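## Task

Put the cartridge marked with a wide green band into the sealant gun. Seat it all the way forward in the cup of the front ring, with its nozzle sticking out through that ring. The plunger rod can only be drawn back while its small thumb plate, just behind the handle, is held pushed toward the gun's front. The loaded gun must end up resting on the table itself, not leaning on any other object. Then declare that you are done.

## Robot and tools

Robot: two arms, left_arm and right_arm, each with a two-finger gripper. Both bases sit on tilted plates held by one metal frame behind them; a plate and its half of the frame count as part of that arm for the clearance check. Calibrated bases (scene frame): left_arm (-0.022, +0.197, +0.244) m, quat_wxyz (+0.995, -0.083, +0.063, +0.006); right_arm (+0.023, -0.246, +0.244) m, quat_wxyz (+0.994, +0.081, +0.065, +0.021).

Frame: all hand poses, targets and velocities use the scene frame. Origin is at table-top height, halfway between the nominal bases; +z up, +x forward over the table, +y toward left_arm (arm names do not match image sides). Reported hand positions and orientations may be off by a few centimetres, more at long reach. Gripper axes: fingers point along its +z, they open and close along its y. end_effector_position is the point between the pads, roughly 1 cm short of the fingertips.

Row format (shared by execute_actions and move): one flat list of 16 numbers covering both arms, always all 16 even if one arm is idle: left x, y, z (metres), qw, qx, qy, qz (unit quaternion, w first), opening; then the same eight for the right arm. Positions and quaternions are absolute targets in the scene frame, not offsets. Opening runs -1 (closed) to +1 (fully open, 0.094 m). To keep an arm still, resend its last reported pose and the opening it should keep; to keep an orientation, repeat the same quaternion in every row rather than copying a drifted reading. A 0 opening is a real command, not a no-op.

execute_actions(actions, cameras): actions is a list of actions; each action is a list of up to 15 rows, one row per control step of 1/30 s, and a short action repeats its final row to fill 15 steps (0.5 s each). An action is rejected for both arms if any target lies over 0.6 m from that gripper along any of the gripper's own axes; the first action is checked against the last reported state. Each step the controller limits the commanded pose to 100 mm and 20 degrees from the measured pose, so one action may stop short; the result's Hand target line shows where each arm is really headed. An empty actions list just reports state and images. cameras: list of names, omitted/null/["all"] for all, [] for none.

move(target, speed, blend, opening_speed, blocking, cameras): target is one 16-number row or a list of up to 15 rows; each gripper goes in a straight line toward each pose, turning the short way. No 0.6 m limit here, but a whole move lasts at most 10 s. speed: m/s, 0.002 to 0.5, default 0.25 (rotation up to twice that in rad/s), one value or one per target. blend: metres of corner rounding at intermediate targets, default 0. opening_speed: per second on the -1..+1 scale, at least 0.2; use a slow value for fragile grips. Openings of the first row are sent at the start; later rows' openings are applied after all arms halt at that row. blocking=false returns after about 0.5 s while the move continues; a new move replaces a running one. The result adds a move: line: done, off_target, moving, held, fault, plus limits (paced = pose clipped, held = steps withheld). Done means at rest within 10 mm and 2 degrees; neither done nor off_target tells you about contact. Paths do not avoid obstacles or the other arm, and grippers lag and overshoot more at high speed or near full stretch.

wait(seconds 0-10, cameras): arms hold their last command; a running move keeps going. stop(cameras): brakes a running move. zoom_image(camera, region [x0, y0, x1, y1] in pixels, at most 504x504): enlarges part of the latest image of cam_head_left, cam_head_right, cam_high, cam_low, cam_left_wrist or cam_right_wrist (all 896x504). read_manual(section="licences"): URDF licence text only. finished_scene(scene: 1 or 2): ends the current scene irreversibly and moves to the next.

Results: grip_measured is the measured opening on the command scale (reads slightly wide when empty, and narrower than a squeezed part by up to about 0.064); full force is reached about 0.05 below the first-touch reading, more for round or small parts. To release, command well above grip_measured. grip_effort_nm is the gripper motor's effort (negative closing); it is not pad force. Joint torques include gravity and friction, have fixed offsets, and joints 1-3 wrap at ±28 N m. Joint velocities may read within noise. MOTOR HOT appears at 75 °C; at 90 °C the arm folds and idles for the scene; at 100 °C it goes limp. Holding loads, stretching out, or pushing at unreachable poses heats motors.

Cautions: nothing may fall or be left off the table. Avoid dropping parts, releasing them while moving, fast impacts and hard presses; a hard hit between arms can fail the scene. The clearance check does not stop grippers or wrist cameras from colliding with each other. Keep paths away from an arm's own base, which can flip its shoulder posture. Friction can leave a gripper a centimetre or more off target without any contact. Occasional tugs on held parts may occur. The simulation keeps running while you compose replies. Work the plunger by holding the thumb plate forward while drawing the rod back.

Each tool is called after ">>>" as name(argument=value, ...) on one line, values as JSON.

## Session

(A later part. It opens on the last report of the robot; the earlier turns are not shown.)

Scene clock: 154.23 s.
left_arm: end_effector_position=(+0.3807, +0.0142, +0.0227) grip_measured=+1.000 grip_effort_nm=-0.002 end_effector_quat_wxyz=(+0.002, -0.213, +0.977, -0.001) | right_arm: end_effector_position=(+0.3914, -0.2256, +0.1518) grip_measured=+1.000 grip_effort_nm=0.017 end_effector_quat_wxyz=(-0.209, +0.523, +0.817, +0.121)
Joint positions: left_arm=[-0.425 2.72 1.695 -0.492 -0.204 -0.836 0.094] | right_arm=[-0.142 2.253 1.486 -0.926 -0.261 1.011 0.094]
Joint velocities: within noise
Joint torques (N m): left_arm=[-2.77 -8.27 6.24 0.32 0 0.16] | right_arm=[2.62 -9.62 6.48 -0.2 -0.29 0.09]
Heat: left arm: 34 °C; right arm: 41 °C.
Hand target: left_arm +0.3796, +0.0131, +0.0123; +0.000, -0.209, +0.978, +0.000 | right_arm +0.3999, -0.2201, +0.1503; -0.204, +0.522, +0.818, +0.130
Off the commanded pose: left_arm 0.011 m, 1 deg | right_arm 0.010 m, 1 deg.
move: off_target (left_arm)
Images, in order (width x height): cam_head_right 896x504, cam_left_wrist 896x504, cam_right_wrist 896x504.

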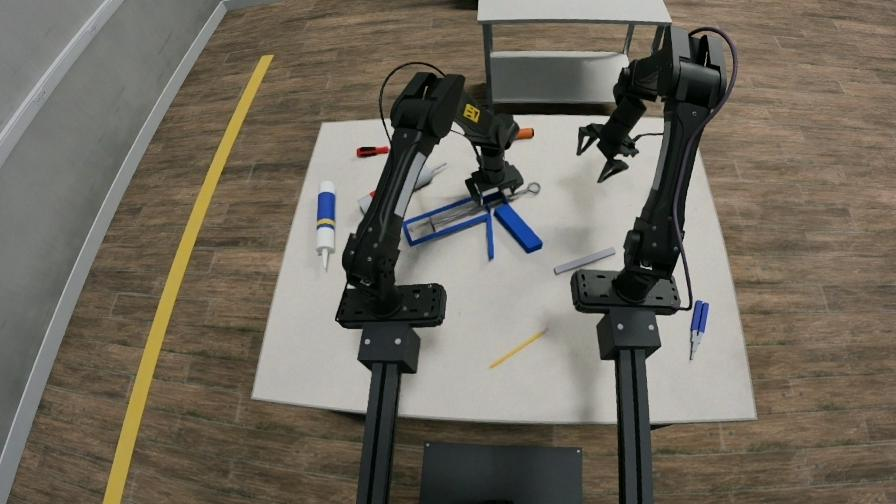

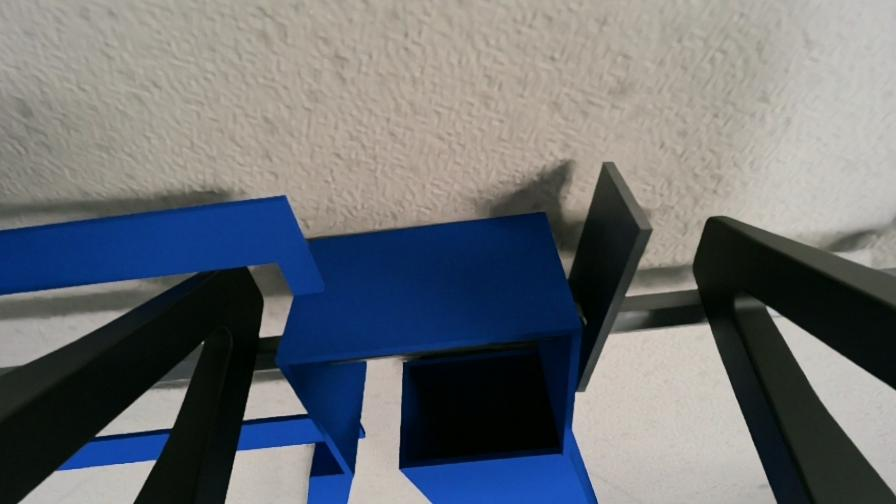

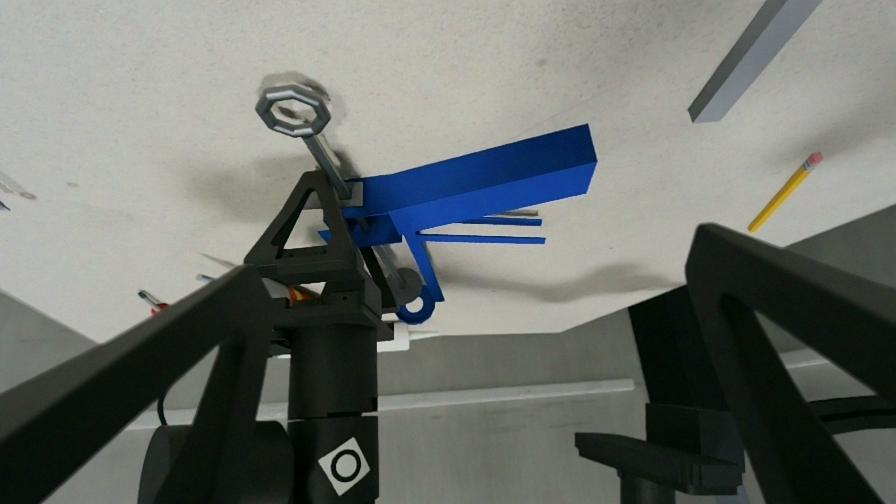

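>>> move(target=[[0.378, 0.013, 0.045, 0, 0.209, -0.978, 0, 1, 0.40, -0.22, 0.15, 0.2037, -0.522, -0.818, -0.130, 1],[0.3755, 0.012, 0.006, 0, 0.209, -0.978, 0, 1, 0.40, -0.22, 0.15, 0.2037, -0.522, -0.818, -0.130, 1]], speed=0.08, cameras=["cam_left_wrist", "cam_right_wrist", "cam_head_right"])

>>> zoom_image(camera="cam_left_wrist", region=[150, 180, 410, 400])

Scene clock: 166.80 s.
left_arm: end_effector_position=(+0.3793, +0.0155, +0.0209) grip_measured=+1.000 grip_effort_nm=0.002 end_effector_quat_wxyz=(+0.005, -0.213, +0.977, +0.001) | right_arm: end_effector_position=(+0.3916, -0.2256, +0.1518) grip_measured=+1.000 grip_effort_nm=0.022 end_effector_quat_wxyz=(-0.209, +0.524, +0.817, +0.121)
Joint positions: left_arm=[-0.425 2.72 1.684 -0.48 -0.21 -0.836 0.094] | right_arm=[-0.142 2.253 1.486 -0.925 -0.261 1.013 0.094]
Joint velocities: within noise
Joint torques (N m): left_arm=[-2.89 -7.58 5.76 0.44 0.04 0.12] | right_arm=[2.61 -9.69 6.52 -0.17 -0.3 0.08]
Heat: left arm: 34 °C; right arm: 43 °C.
Hand target: left_arm +0.3749, +0.0123, +0.0065; +0.000, -0.209, +0.978, +0.000 | right_arm +0.3999, -0.2201, +0.1503; -0.204, +0.522, +0.818, +0.130
Off the commanded pose: left_arm 0.016 m, 1 deg | right_arm 0.010 m, 1 deg.
move: off_target (left_arm)
Images, in order (width x height): cam_head_right 896x504, cam_left_wrist 896x504, cam_right_wrist 896x504.

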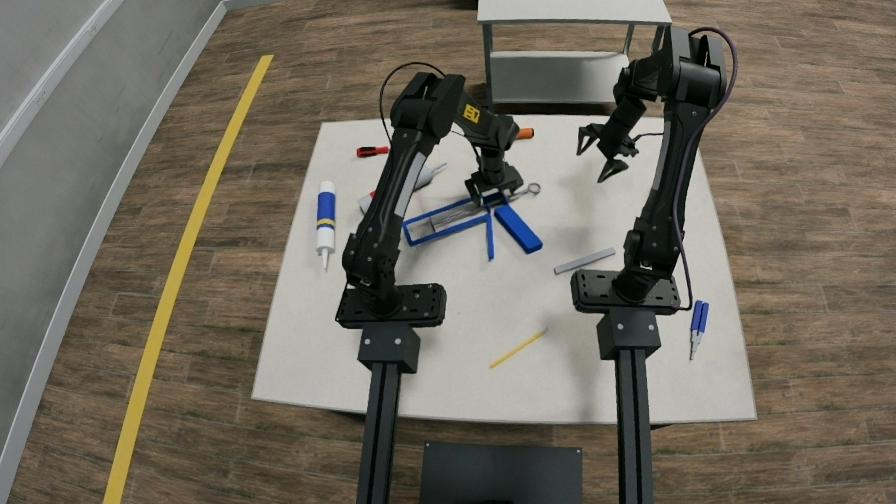

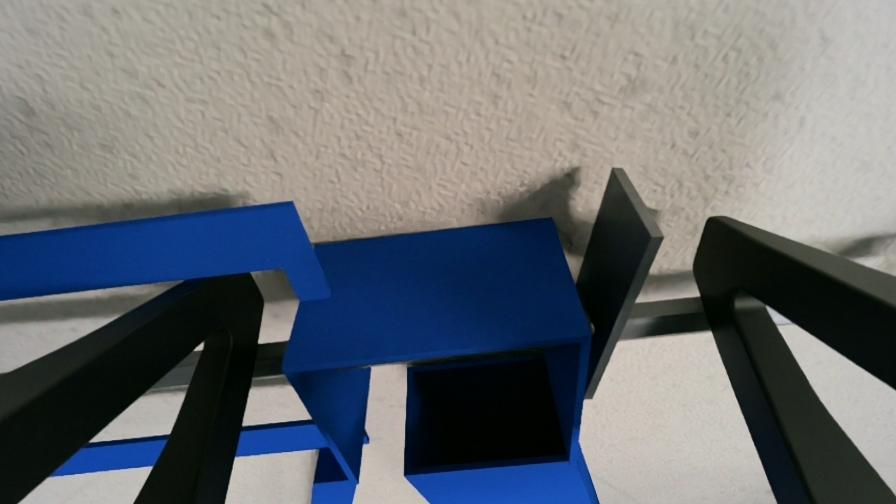

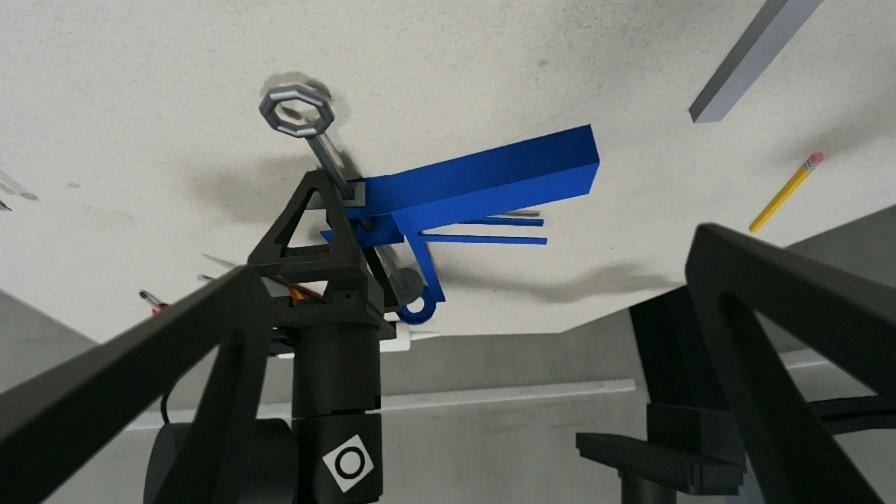

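Scaled by 1.938 from the camera's 896x504 image, which has a finer 1280x720 frame.

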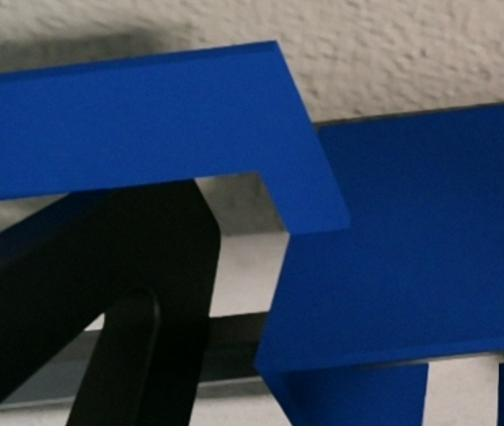

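>>> move(target=[0.370, 0.010, 0.045, 0, 0.209, -0.978, 0, 1, 0.40, -0.22, 0.15, 0.2037, -0.522, -0.818, -0.130, 1], speed=0.1, cameras=["cam_left_wrist"])

Scene clock: 174.07 s.
left_arm: end_effector_position=(+0.3709, +0.0188, +0.0221) grip_measured=+1.000 grip_effort_nm=0.002 end_effector_quat_wxyz=(+0.000, -0.214, +0.977, +0.005) | right_arm: end_effector_position=(+0.3917, -0.2256, +0.1518) grip_measured=+1.000 grip_effort_nm=0.022 end_effector_quat_wxyz=(-0.208, +0.524, +0.817, +0.121)
Joint positions: left_arm=[-0.426 2.701 1.643 -0.471 -0.211 -0.842 0.094] | right_arm=[-0.142 2.253 1.486 -0.925 -0.261 1.013 0.094]
Joint velocities: within noise
Joint torques (N m): left_arm=[-5.15 -14.97 3.08 -0.08 0.04 -0.18] | right_arm=[2.66 -9.66 6.45 -0.2 -0.29 0.06]
Heat: left arm: 34 °C; right arm: 44 °C.
Hand target: left_arm +0.3701, +0.0100, +0.0437; +0.000, -0.209, +0.978, +0.000 | right_arm +0.3999, -0.2201, +0.1503; -0.204, +0.522, +0.818, +0.130
Off the commanded pose: left_arm 0.024 m, 1 deg | right_arm 0.010 m, 1 deg.
move: off_target (left_arm)
Images, in order (width x height): cam_left_wrist 896x504.

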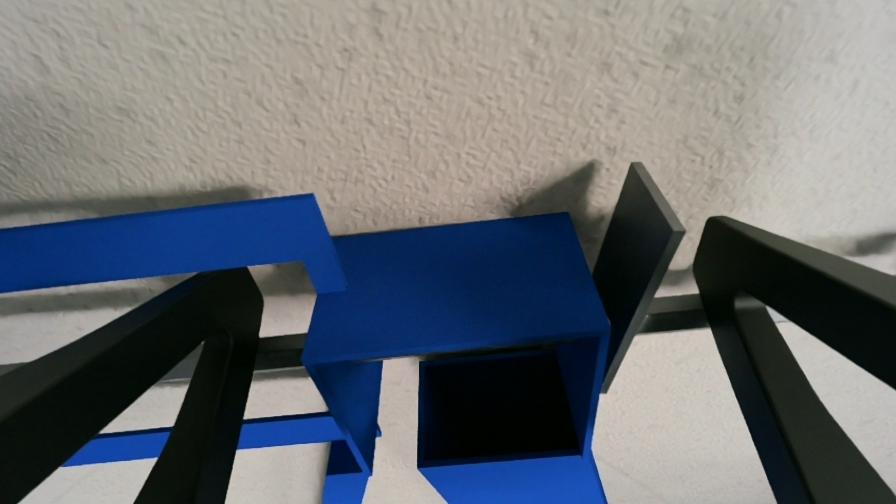

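>>> wait(seconds=0.1)

>>> zoom_image(camera="cam_low", region=[480, 190, 620, 310])

>>> zoom_image(camera="cam_high", region=[380, 260, 560, 470])

Scene clock: 177.07 s.
left_arm: end_effector_position=(+0.3709, +0.0188, +0.0221) grip_measured=+1.000 grip_effort_nm=0.007 end_effector_quat_wxyz=(+0.000, -0.214, +0.977, +0.005) | right_arm: end_effector_position=(+0.3917, -0.2256, +0.1517) grip_measured=+1.000 grip_effort_nm=0.017 end_effector_quat_wxyz=(-0.208, +0.524, +0.817, +0.121)
Joint positions: left_arm=[-0.426 2.701 1.643 -0.471 -0.211 -0.842 0.094] | right_arm=[-0.142 2.253 1.486 -0.924 -0.261 1.013 0.094]
Joint velocities: within noise
Joint torques (N m): left_arm=[-5.26 -14.91 2.93 -0.08 0.04 -0.15] | right_arm=[2.66 -9.66 6.48 -0.18 -0.28 0.07]
Heat: left arm: 37 °C; right arm: 44 °C.
Hand target: left_arm +0.3701, +0.0100, +0.0437; +0.000, -0.209, +0.978, +0.000 | right_arm +0.3999, -0.2201, +0.1503; -0.204, +0.522, +0.818, +0.130
Tool commands: left_gripper/opening=+1.0 right_gripper/opening=+1.0
Off the commanded pose: left_arm 0.024 m, 1 deg | right_arm 0.010 m, 1 deg.
wait: 0.10 s; at rest from the start

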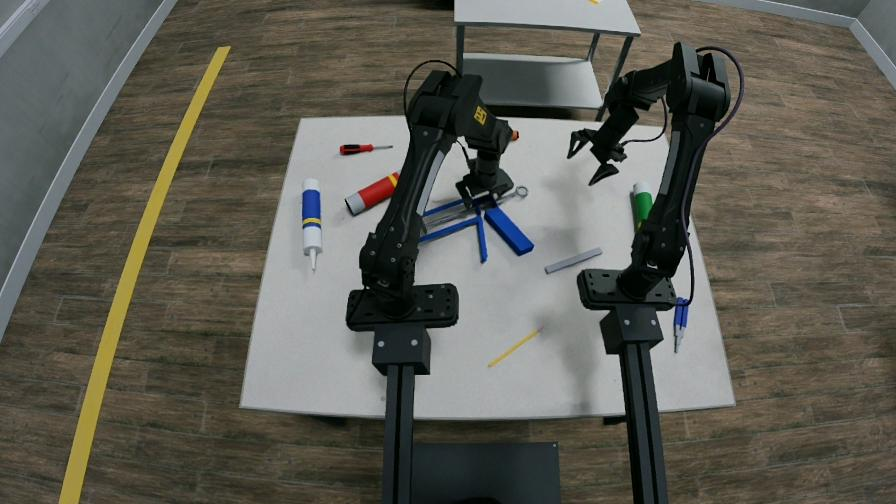

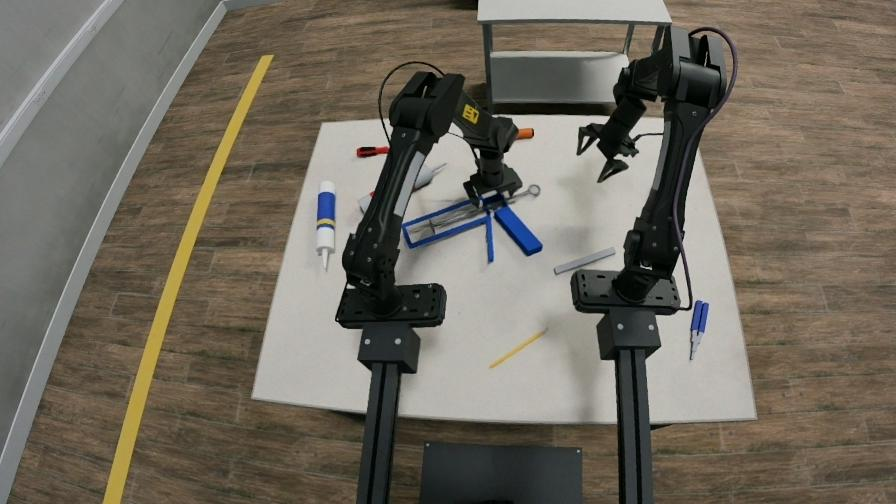

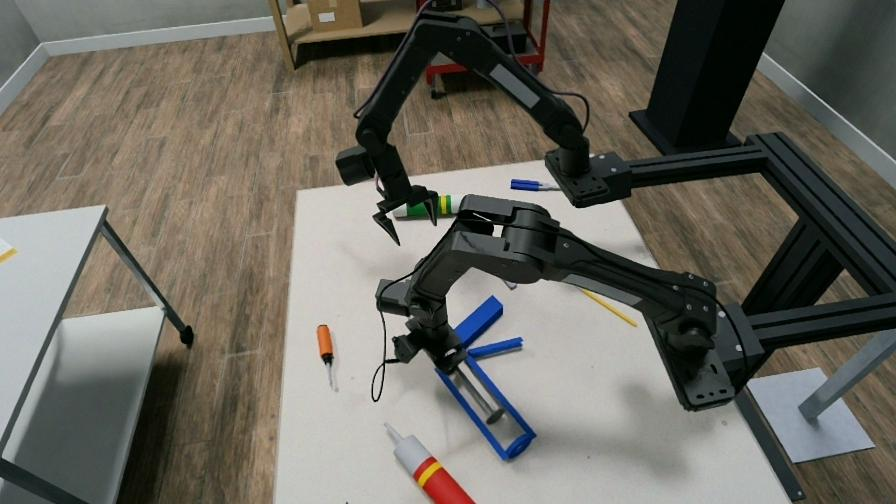

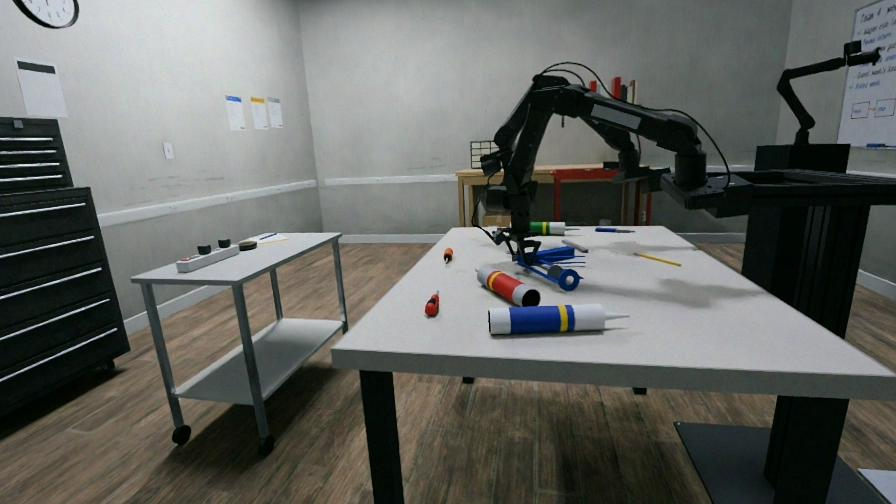

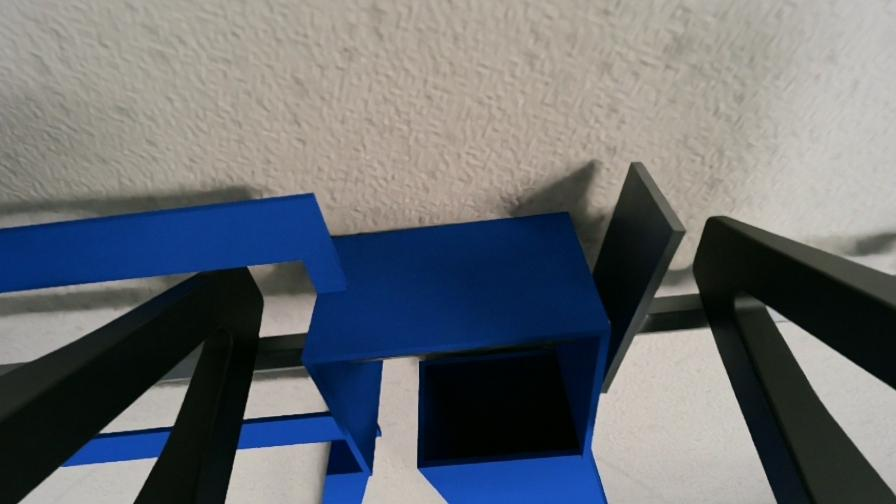

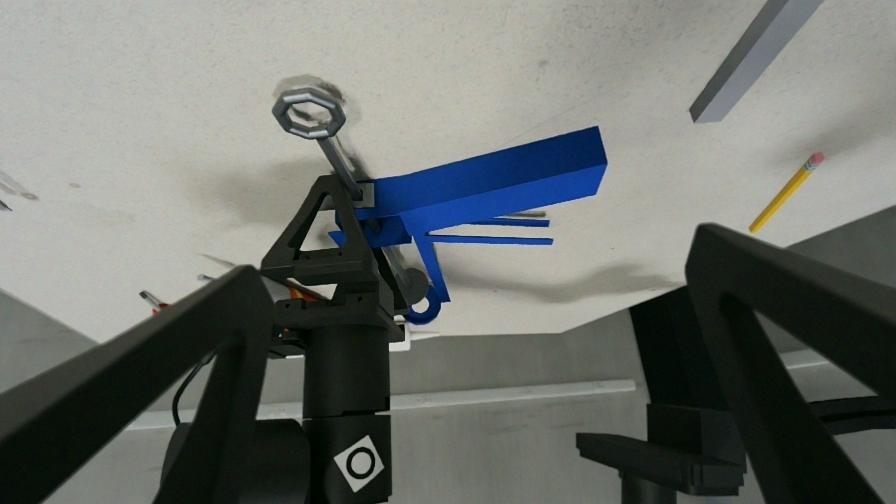

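Scaled by 3.600 from the camera's 896x504 image, which has a finer 1280x720 frame.

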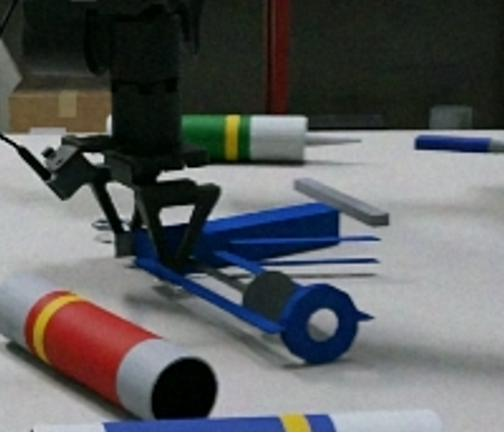

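Scaled by 2.400 from the camera's 896x504 image, which has a finer 1280x720 frame.

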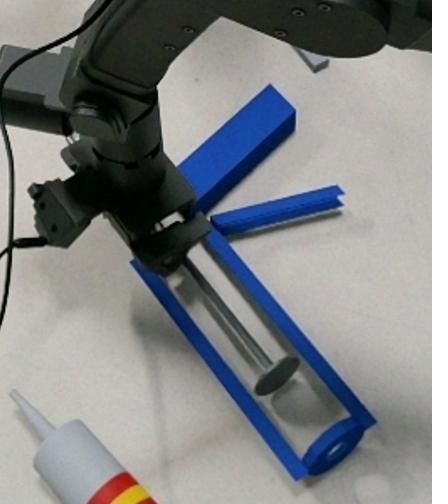

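>>> move(target=[0.372, 0.010, 0.07, 0, 0.209, -0.978, 0, 1, 0.40, -0.22, 0.15, 0.2037, -0.522, -0.818, -0.130, 1], speed=0.08, cameras=["cam_left_wrist", "cam_low"])

Scene clock: 181.43 s.
left_arm: end_effector_position=(+0.3651, +0.0177, +0.0455) grip_measured=+1.000 grip_effort_nm=0.012 end_effector_quat_wxyz=(-0.011, -0.209, +0.978, +0.012) | right_arm: end_effector_position=(+0.3917, -0.2256, +0.1517) grip_measured=+1.000 grip_effort_nm=0.017 end_effector_quat_wxyz=(-0.208, +0.524, +0.817, +0.121)
Joint positions: left_arm=[-0.444 2.64 1.627 -0.546 -0.208 -0.856 0.094] | right_arm=[-0.142 2.253 1.486 -0.924 -0.261 1.013 0.094]
Joint velocities: within noise
Joint torques (N m): left_arm=[-4.55 -15.05 3.75 0.01 0.03 -0.1] | right_arm=[2.62 -9.72 6.5 -0.18 -0.29 0.09]
Heat: left arm: 40 °C; right arm: 44 °C.
Hand target: left_arm +0.3718, +0.0099, +0.0689; +0.000, -0.209, +0.978, +0.000 | right_arm +0.3998, -0.2201, +0.1503; -0.204, +0.522, +0.818, +0.130
Off the commanded pose: left_arm 0.027 m, 2 deg | right_arm 0.010 m, 1 deg.
move: off_target (left_arm)
Images, in order (width x height): cam_low 896x504, cam_left_wrist 896x504.

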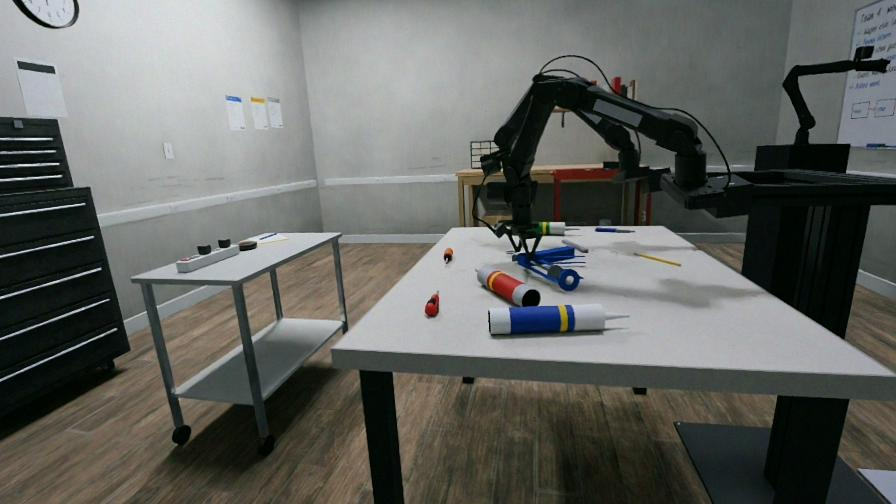

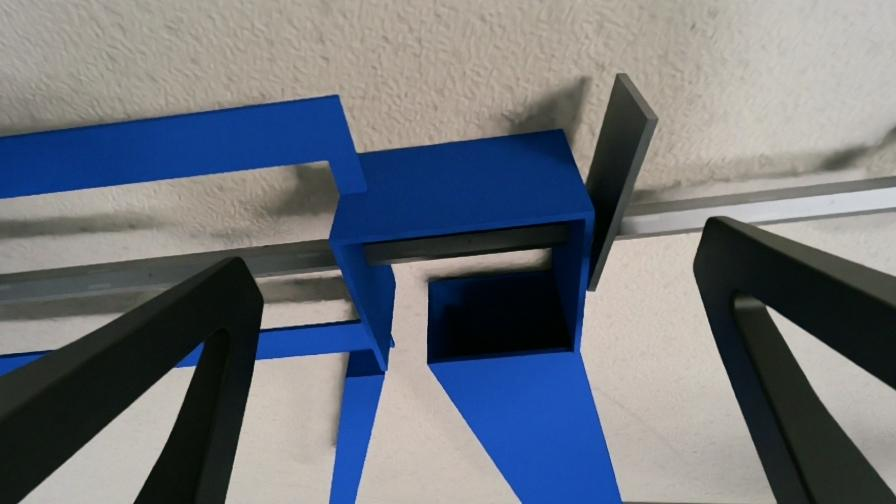

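>>> move(target=[0.3685, 0.0188, 0.009, 0, 0.209, -0.978, 0, 1, 0.40, -0.22, 0.15, 0.2037, -0.522, -0.818, -0.130, 1], speed=0.08, cameras=["cam_left_wrist", "cam_low"])

>>> zoom_image(camera="cam_left_wrist", region=[150, 180, 410, 400])

Scene clock: 190.57 s.
left_arm: end_effector_position=(+0.3709, +0.0203, +0.0210) grip_measured=+1.000 grip_effort_nm=-0.002 end_effector_quat_wxyz=(+0.003, -0.213, +0.977, +0.002) | right_arm: end_effector_position=(+0.3918, -0.2256, +0.1517) grip_measured=+1.000 grip_effort_nm=0.017 end_effector_quat_wxyz=(-0.208, +0.524, +0.817, +0.121)
Joint positions: left_arm=[-0.423 2.696 1.627 -0.45 -0.21 -0.835 0.094] | right_arm=[-0.142 2.253 1.486 -0.924 -0.261 1.013 0.094]
Joint velocities: within noise
Joint torques (N m): left_arm=[-2.55 -8.14 4.92 0.47 0.04 0.13] | right_arm=[2.65 -9.68 6.39 -0.18 -0.31 0.08]
Heat: left arm: 43 °C; right arm: 45 °C.
Hand target: left_arm +0.3683, +0.0190, +0.0094; +0.000, -0.209, +0.978, +0.000 | right_arm +0.3999, -0.2201, +0.1503; -0.204, +0.522, +0.818, +0.130
Off the commanded pose: left_arm 0.012 m, 1 deg | right_arm 0.010 m, 1 deg.
move: off_target (left_arm)
Images, in order (width x height): cam_low 896x504, cam_left_wrist 896x504.

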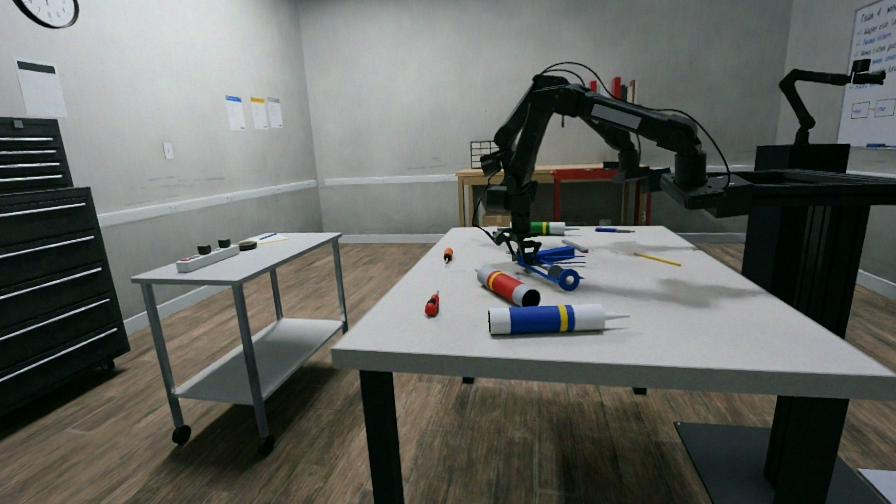

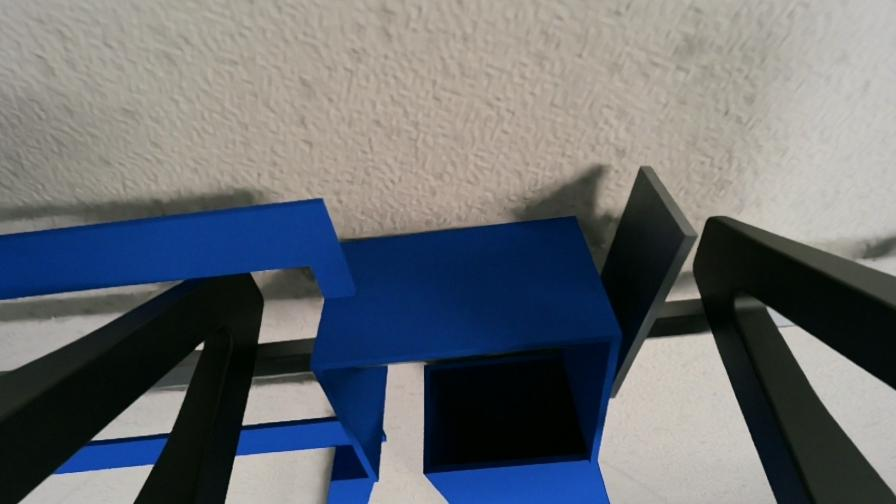

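Scaled by 1.938 from the camera's 896x504 image, which has a finer 1280x720 frame.

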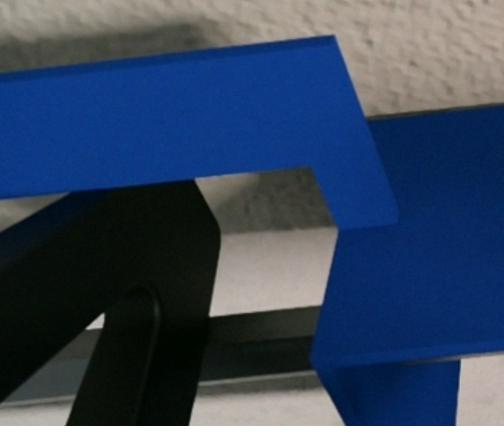

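>>> move(target=[0.3690, 0.0155, 0.009, 0, 0.209, -0.978, 0, 0.1, 0.40, -0.22, 0.15, 0.2037, -0.522, -0.818, -0.130, 1], speed=0.08, opening_speed=0.5, cameras=["cam_left_wrist", "cam_high"])

Scene clock: 199.13 s.
left_arm: end_effector_position=(+0.3716, +0.0195, +0.0207) grip_measured=+0.176 grip_effort_nm=-1.004 end_effector_quat_wxyz=(+0.003, -0.213, +0.977, +0.001) | right_arm: end_effector_position=(+0.3918, -0.2256, +0.1517) grip_measured=+1.000 grip_effort_nm=0.022 end_effector_quat_wxyz=(-0.208, +0.524, +0.817, +0.121)
Joint positions: left_arm=[-0.423 2.698 1.63 -0.449 -0.208 -0.834 0.055] | right_arm=[-0.142 2.253 1.486 -0.924 -0.261 1.013 0.094]
Joint velocities: within noise
Joint torques (N m): left_arm=[-3.14 -7.91 5.85 0.36 0.02 0.08] | right_arm=[2.62 -9.72 6.46 -0.18 -0.3 0.08]
Heat: left arm: 40 °C; right arm: 45 °C.
Hand target: left_arm +0.3686, +0.0157, +0.0093; +0.000, -0.209, +0.978, +0.000 | right_arm +0.3998, -0.2201, +0.1503; -0.204, +0.522, +0.818, +0.130
Off the commanded pose: left_arm 0.013 m, 1 deg | right_arm 0.010 m, 1 deg.
move: off_target (left_arm)
Images, in order (width x height): cam_high 896x504, cam_left_wrist 896x504.

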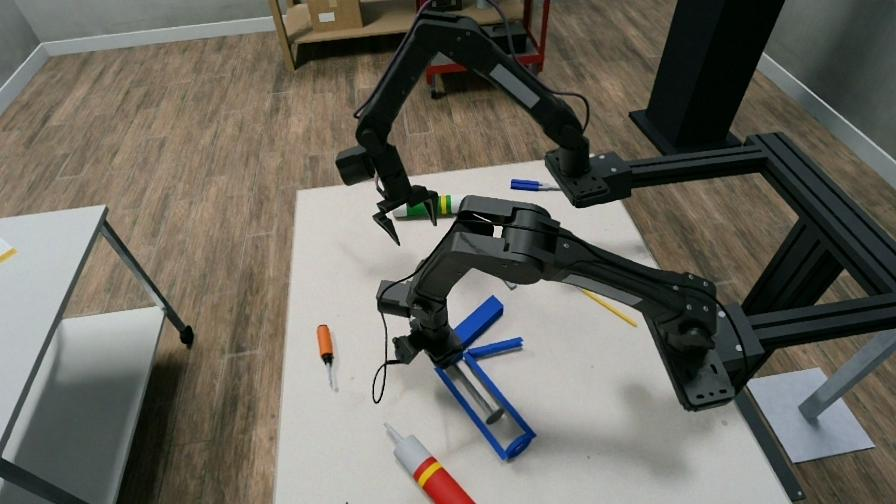

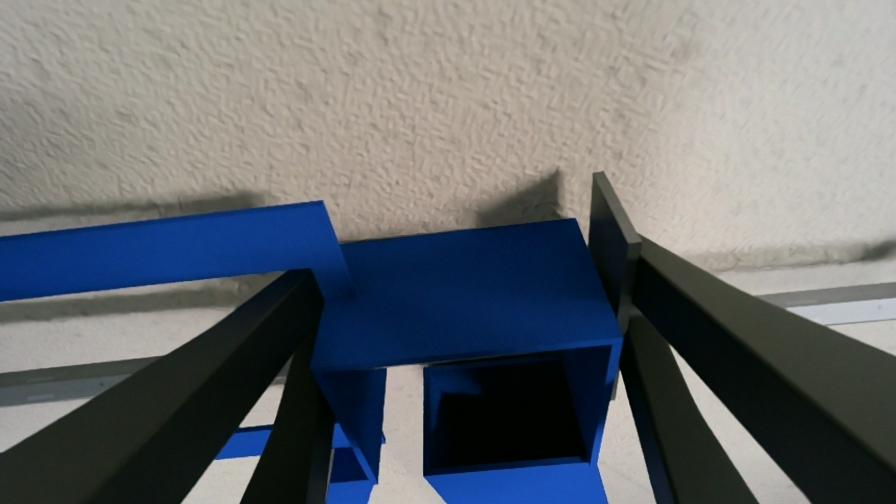

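>>> move(target=[0.3690, 0.0155, 0.009, 0, 0.209, -0.978, 0, 0.1, 0.427, -0.128, 0.09, 0.2037, -0.522, -0.818, -0.130, 1], speed=0.12, cameras=["cam_right_wrist", "cam_head_right", "cam_low"])

Scene clock: 209.80 s.
left_arm: end_effector_position=(+0.3716, +0.0195, +0.0207) grip_measured=+0.175 grip_effort_nm=-1.028 end_effector_quat_wxyz=(+0.003, -0.213, +0.977, +0.001) | right_arm: end_effector_position=(+0.4212, -0.1356, +0.0920) grip_measured=+1.000 grip_effort_nm=0.022 end_effector_quat_wxyz=(-0.206, +0.524, +0.818, +0.121)
Joint positions: left_arm=[-0.423 2.698 1.63 -0.449 -0.208 -0.834 0.055] | right_arm=[0.052 2.507 1.648 -0.775 -0.276 1.213 0.094]
Joint velocities: left_arm=[within noise] | right_arm=[0.012 -0.002 0.007 0.051 -0.154 0.007 0]
Joint torques (N m): left_arm=[-3.1 -7.92 5.79 0.39 0.04 0.08] | right_arm=[3.25 -10.7 6.37 0 -0.28 0.01]
Heat: left arm: 37 °C; right arm: 45 °C.
Hand target: left_arm +0.3686, +0.0157, +0.0093; +0.000, -0.209, +0.978, +0.000 | right_arm +0.4270, -0.1281, +0.0903; -0.204, +0.522, +0.818, +0.130
Off the commanded pose: left_arm 0.013 m, 1 deg | right_arm 0.010 m, 1 deg.
move: off_target (left_arm)
Images, in order (width x height): cam_head_right 896x504, cam_low 896x504, cam_right_wrist 896x504.

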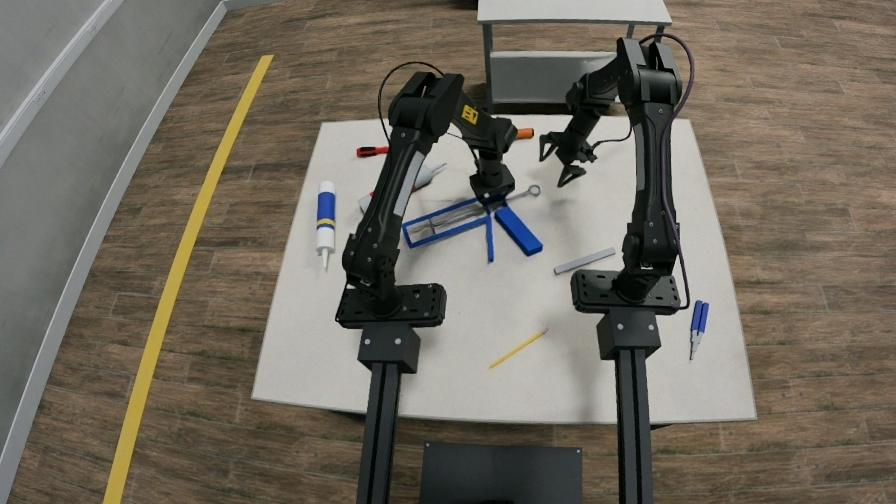

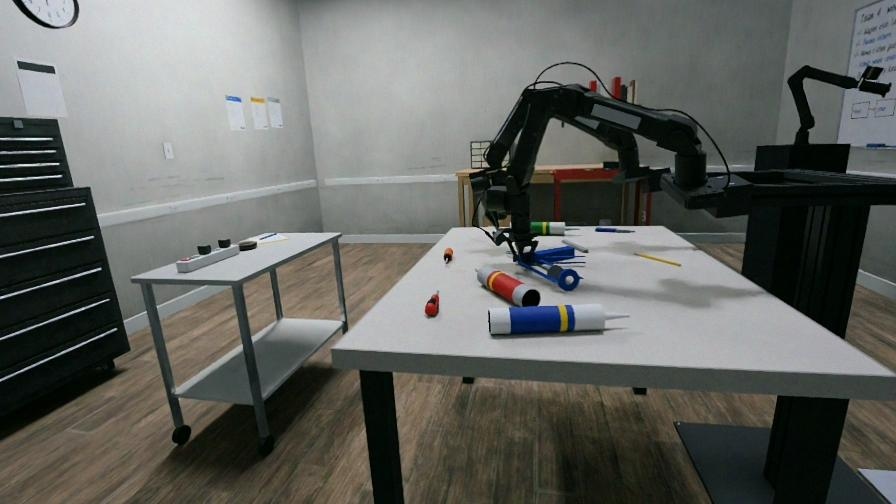

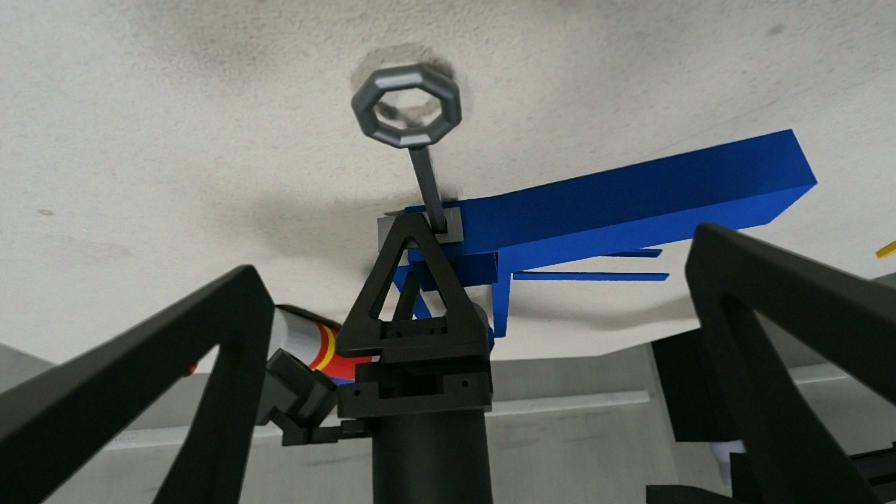

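>>> move(target=[0.3690, 0.0155, 0.009, 0, 0.209, -0.978, 0, 0.1, 0.430, -0.108, 0.026, 0.2037, -0.522, -0.818, -0.130, 1], speed=0.1, cameras=["cam_right_wrist", "cam_head_right"])

Scene clock: 214.10 s.
left_arm: end_effector_position=(+0.3716, +0.0195, +0.0207) grip_measured=+0.175 grip_effort_nm=-1.028 end_effector_quat_wxyz=(+0.003, -0.213, +0.977, +0.001) | right_arm: end_effector_position=(+0.4260, -0.1192, +0.0277) grip_measured=+1.000 grip_effort_nm=0.022 end_effector_quat_wxyz=(-0.205, +0.527, +0.816, +0.120)
Joint positions: left_arm=[-0.423 2.698 1.63 -0.449 -0.208 -0.834 0.055] | right_arm=[0.063 2.713 1.762 -0.677 -0.276 1.233 0.094]
Joint velocities: within noise
Joint torques (N m): left_arm=[-3 -7.92 5.85 0.38 0.02 0.03] | right_arm=[4 -11.15 5.87 0.03 -0.32 0.07]
Heat: left arm: 37 °C; right arm: 45 °C.
Hand target: left_arm +0.3686, +0.0157, +0.0093; +0.000, -0.209, +0.978, +0.000 | right_arm +0.4297, -0.1081, +0.0262; -0.204, +0.522, +0.818, +0.130
Off the commanded pose: left_arm 0.013 m, 1 deg | right_arm 0.012 m, 1 deg.
move: off_target (left_arm, right_arm)
Images, in order (width x height): cam_head_right 896x504, cam_right_wrist 896x504.

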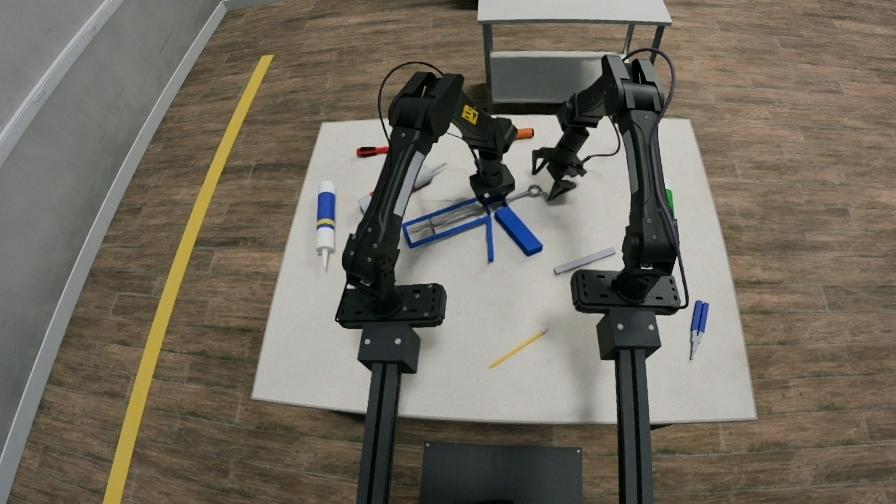

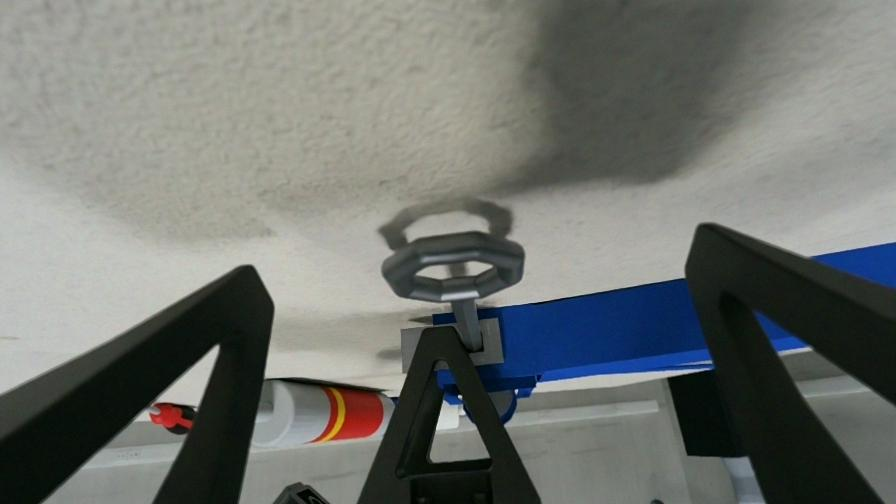

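>>> move(target=[0.3690, 0.0155, 0.009, 0, 0.209, -0.978, 0, 0.1, 0.425, -0.094, 0.022, 0.2037, -0.522, -0.818, -0.130, 1], speed=0.1, cameras=["cam_right_wrist", "cam_head_right"])

Scene clock: 220.27 s.
left_arm: end_effector_position=(+0.3716, +0.0195, +0.0207) grip_measured=+0.175 grip_effort_nm=-1.023 end_effector_quat_wxyz=(+0.003, -0.213, +0.977, +0.001) | right_arm: end_effector_position=(+0.4279, -0.1038, +0.0270) grip_measured=+1.000 grip_effort_nm=0.017 end_effector_quat_wxyz=(-0.199, +0.526, +0.817, +0.125)
Joint positions: left_arm=[-0.423 2.698 1.63 -0.449 -0.208 -0.834 0.055] | right_arm=[0.096 2.719 1.762 -0.646 -0.277 1.264 0.094]
Joint velocities: within noise
Joint torques (N m): left_arm=[-3.04 -7.88 5.83 0.37 0.08 0.05] | right_arm=[3.77 -10.86 4.51 0.11 -0.35 0.11]
Heat: left arm: 36 °C; right arm: 45 °C.
Hand target: left_arm +0.3686, +0.0157, +0.0093; +0.000, -0.209, +0.978, +0.000 | right_arm +0.4247, -0.0942, +0.0222; -0.204, +0.522, +0.818, +0.130
Off the commanded pose: left_arm 0.013 m, 1 deg | right_arm 0.011 m, 1 deg.
move: off_target (left_arm, right_arm)
Images, in order (width x height): cam_head_right 896x504, cam_right_wrist 896x504.

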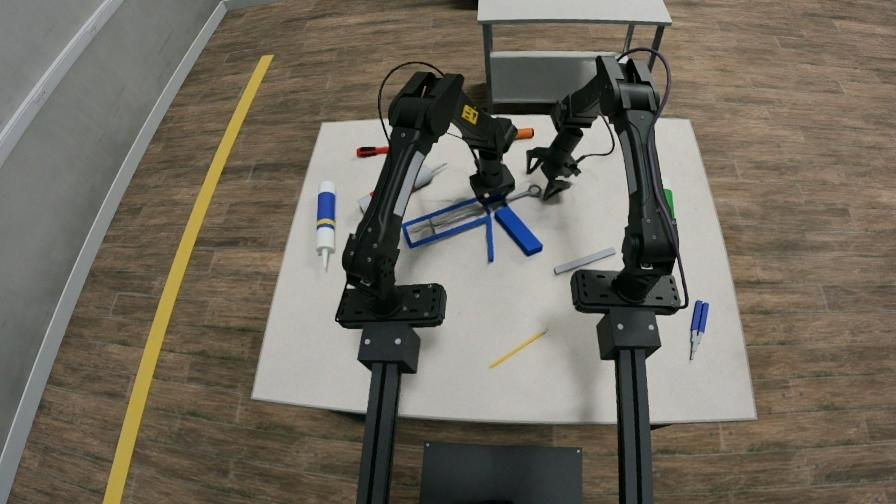

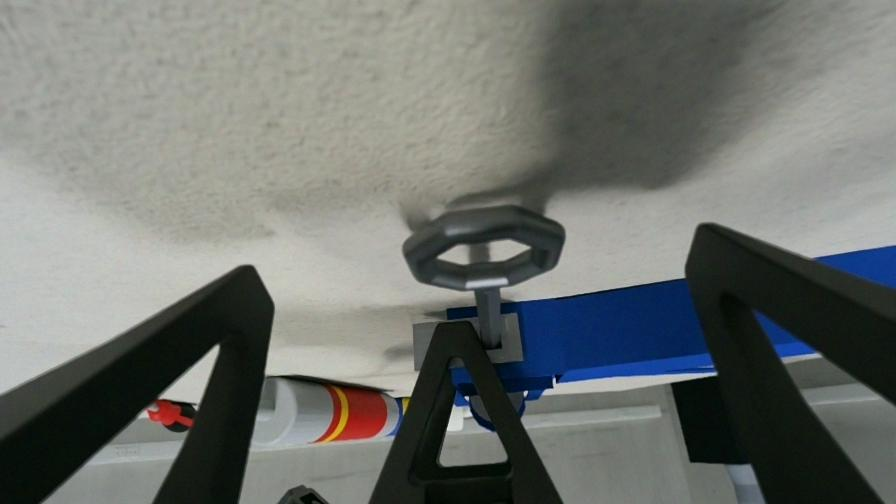

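>>> move(target=[0.3690, 0.0155, 0.009, 0, 0.209, -0.978, 0, 0.1, 0.417, -0.096, 0.028, 0.2037, -0.522, -0.818, -0.130, 0.1], speed=0.1, opening_speed=1.0, cameras=["cam_right_wrist", "cam_head_right"])

Scene clock: 227.73 s.
left_arm: end_effector_position=(+0.3716, +0.0195, +0.0207) grip_measured=+0.175 grip_effort_nm=-1.033 end_effector_quat_wxyz=(+0.003, -0.213, +0.977, +0.001) | right_arm: end_effector_position=(+0.4142, -0.1030, +0.0187) grip_measured=+0.103 grip_effort_nm=-0.134 end_effector_quat_wxyz=(-0.205, +0.526, +0.816, +0.124)
Joint positions: left_arm=[-0.423 2.698 1.63 -0.449 -0.208 -0.834 0.055] | right_arm=[0.096 2.719 1.705 -0.601 -0.282 1.266 0.052]
Joint velocities: within noise
Joint torques (N m): left_arm=[-2.95 -7.95 5.87 0.38 0.08 0.07] | right_arm=[3.82 -13.94 3.52 -0.13 -0.28 0.07]
Heat: left arm: 36 °C; right arm: 47 °C.
Hand target: left_arm +0.3686, +0.0157, +0.0093; +0.000, -0.209, +0.978, +0.000 | right_arm +0.4168, -0.0960, +0.0278; -0.204, +0.522, +0.818, +0.130
Off the commanded pose: left_arm 0.013 m, 1 deg | right_arm 0.012 m, 1 deg.
move: off_target (left_arm, right_arm)
Images, in order (width x height): cam_head_right 896x504, cam_right_wrist 896x504.

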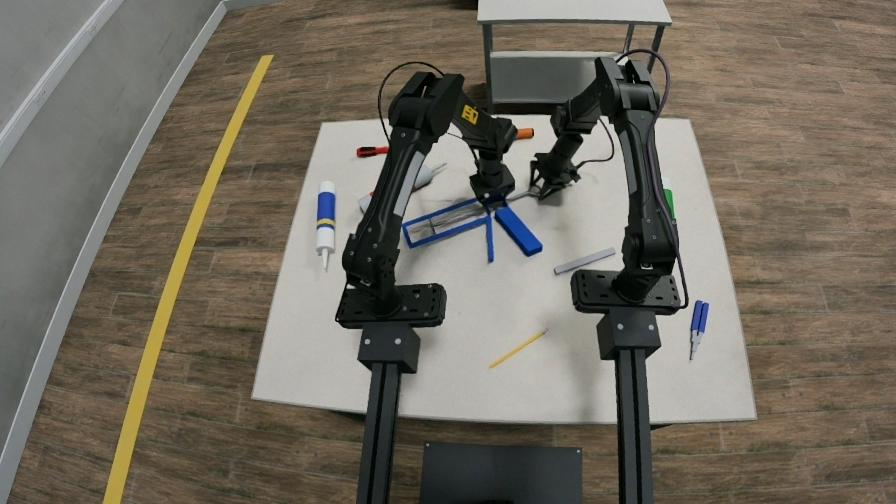

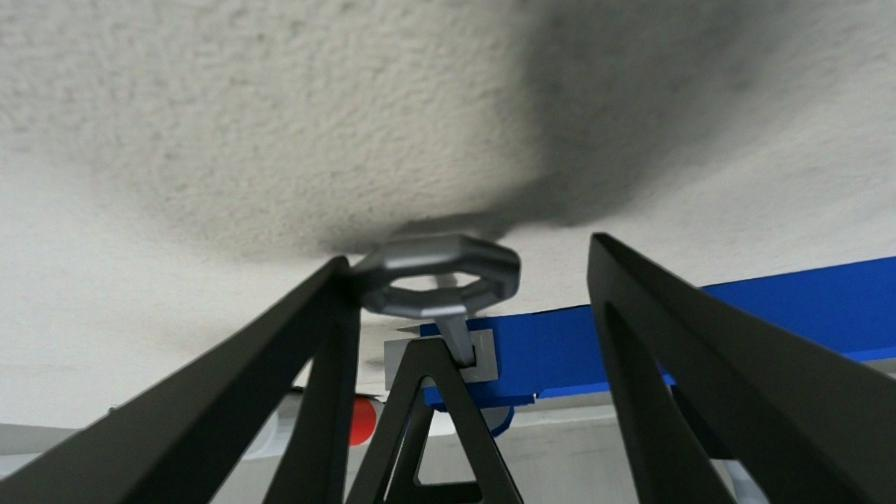

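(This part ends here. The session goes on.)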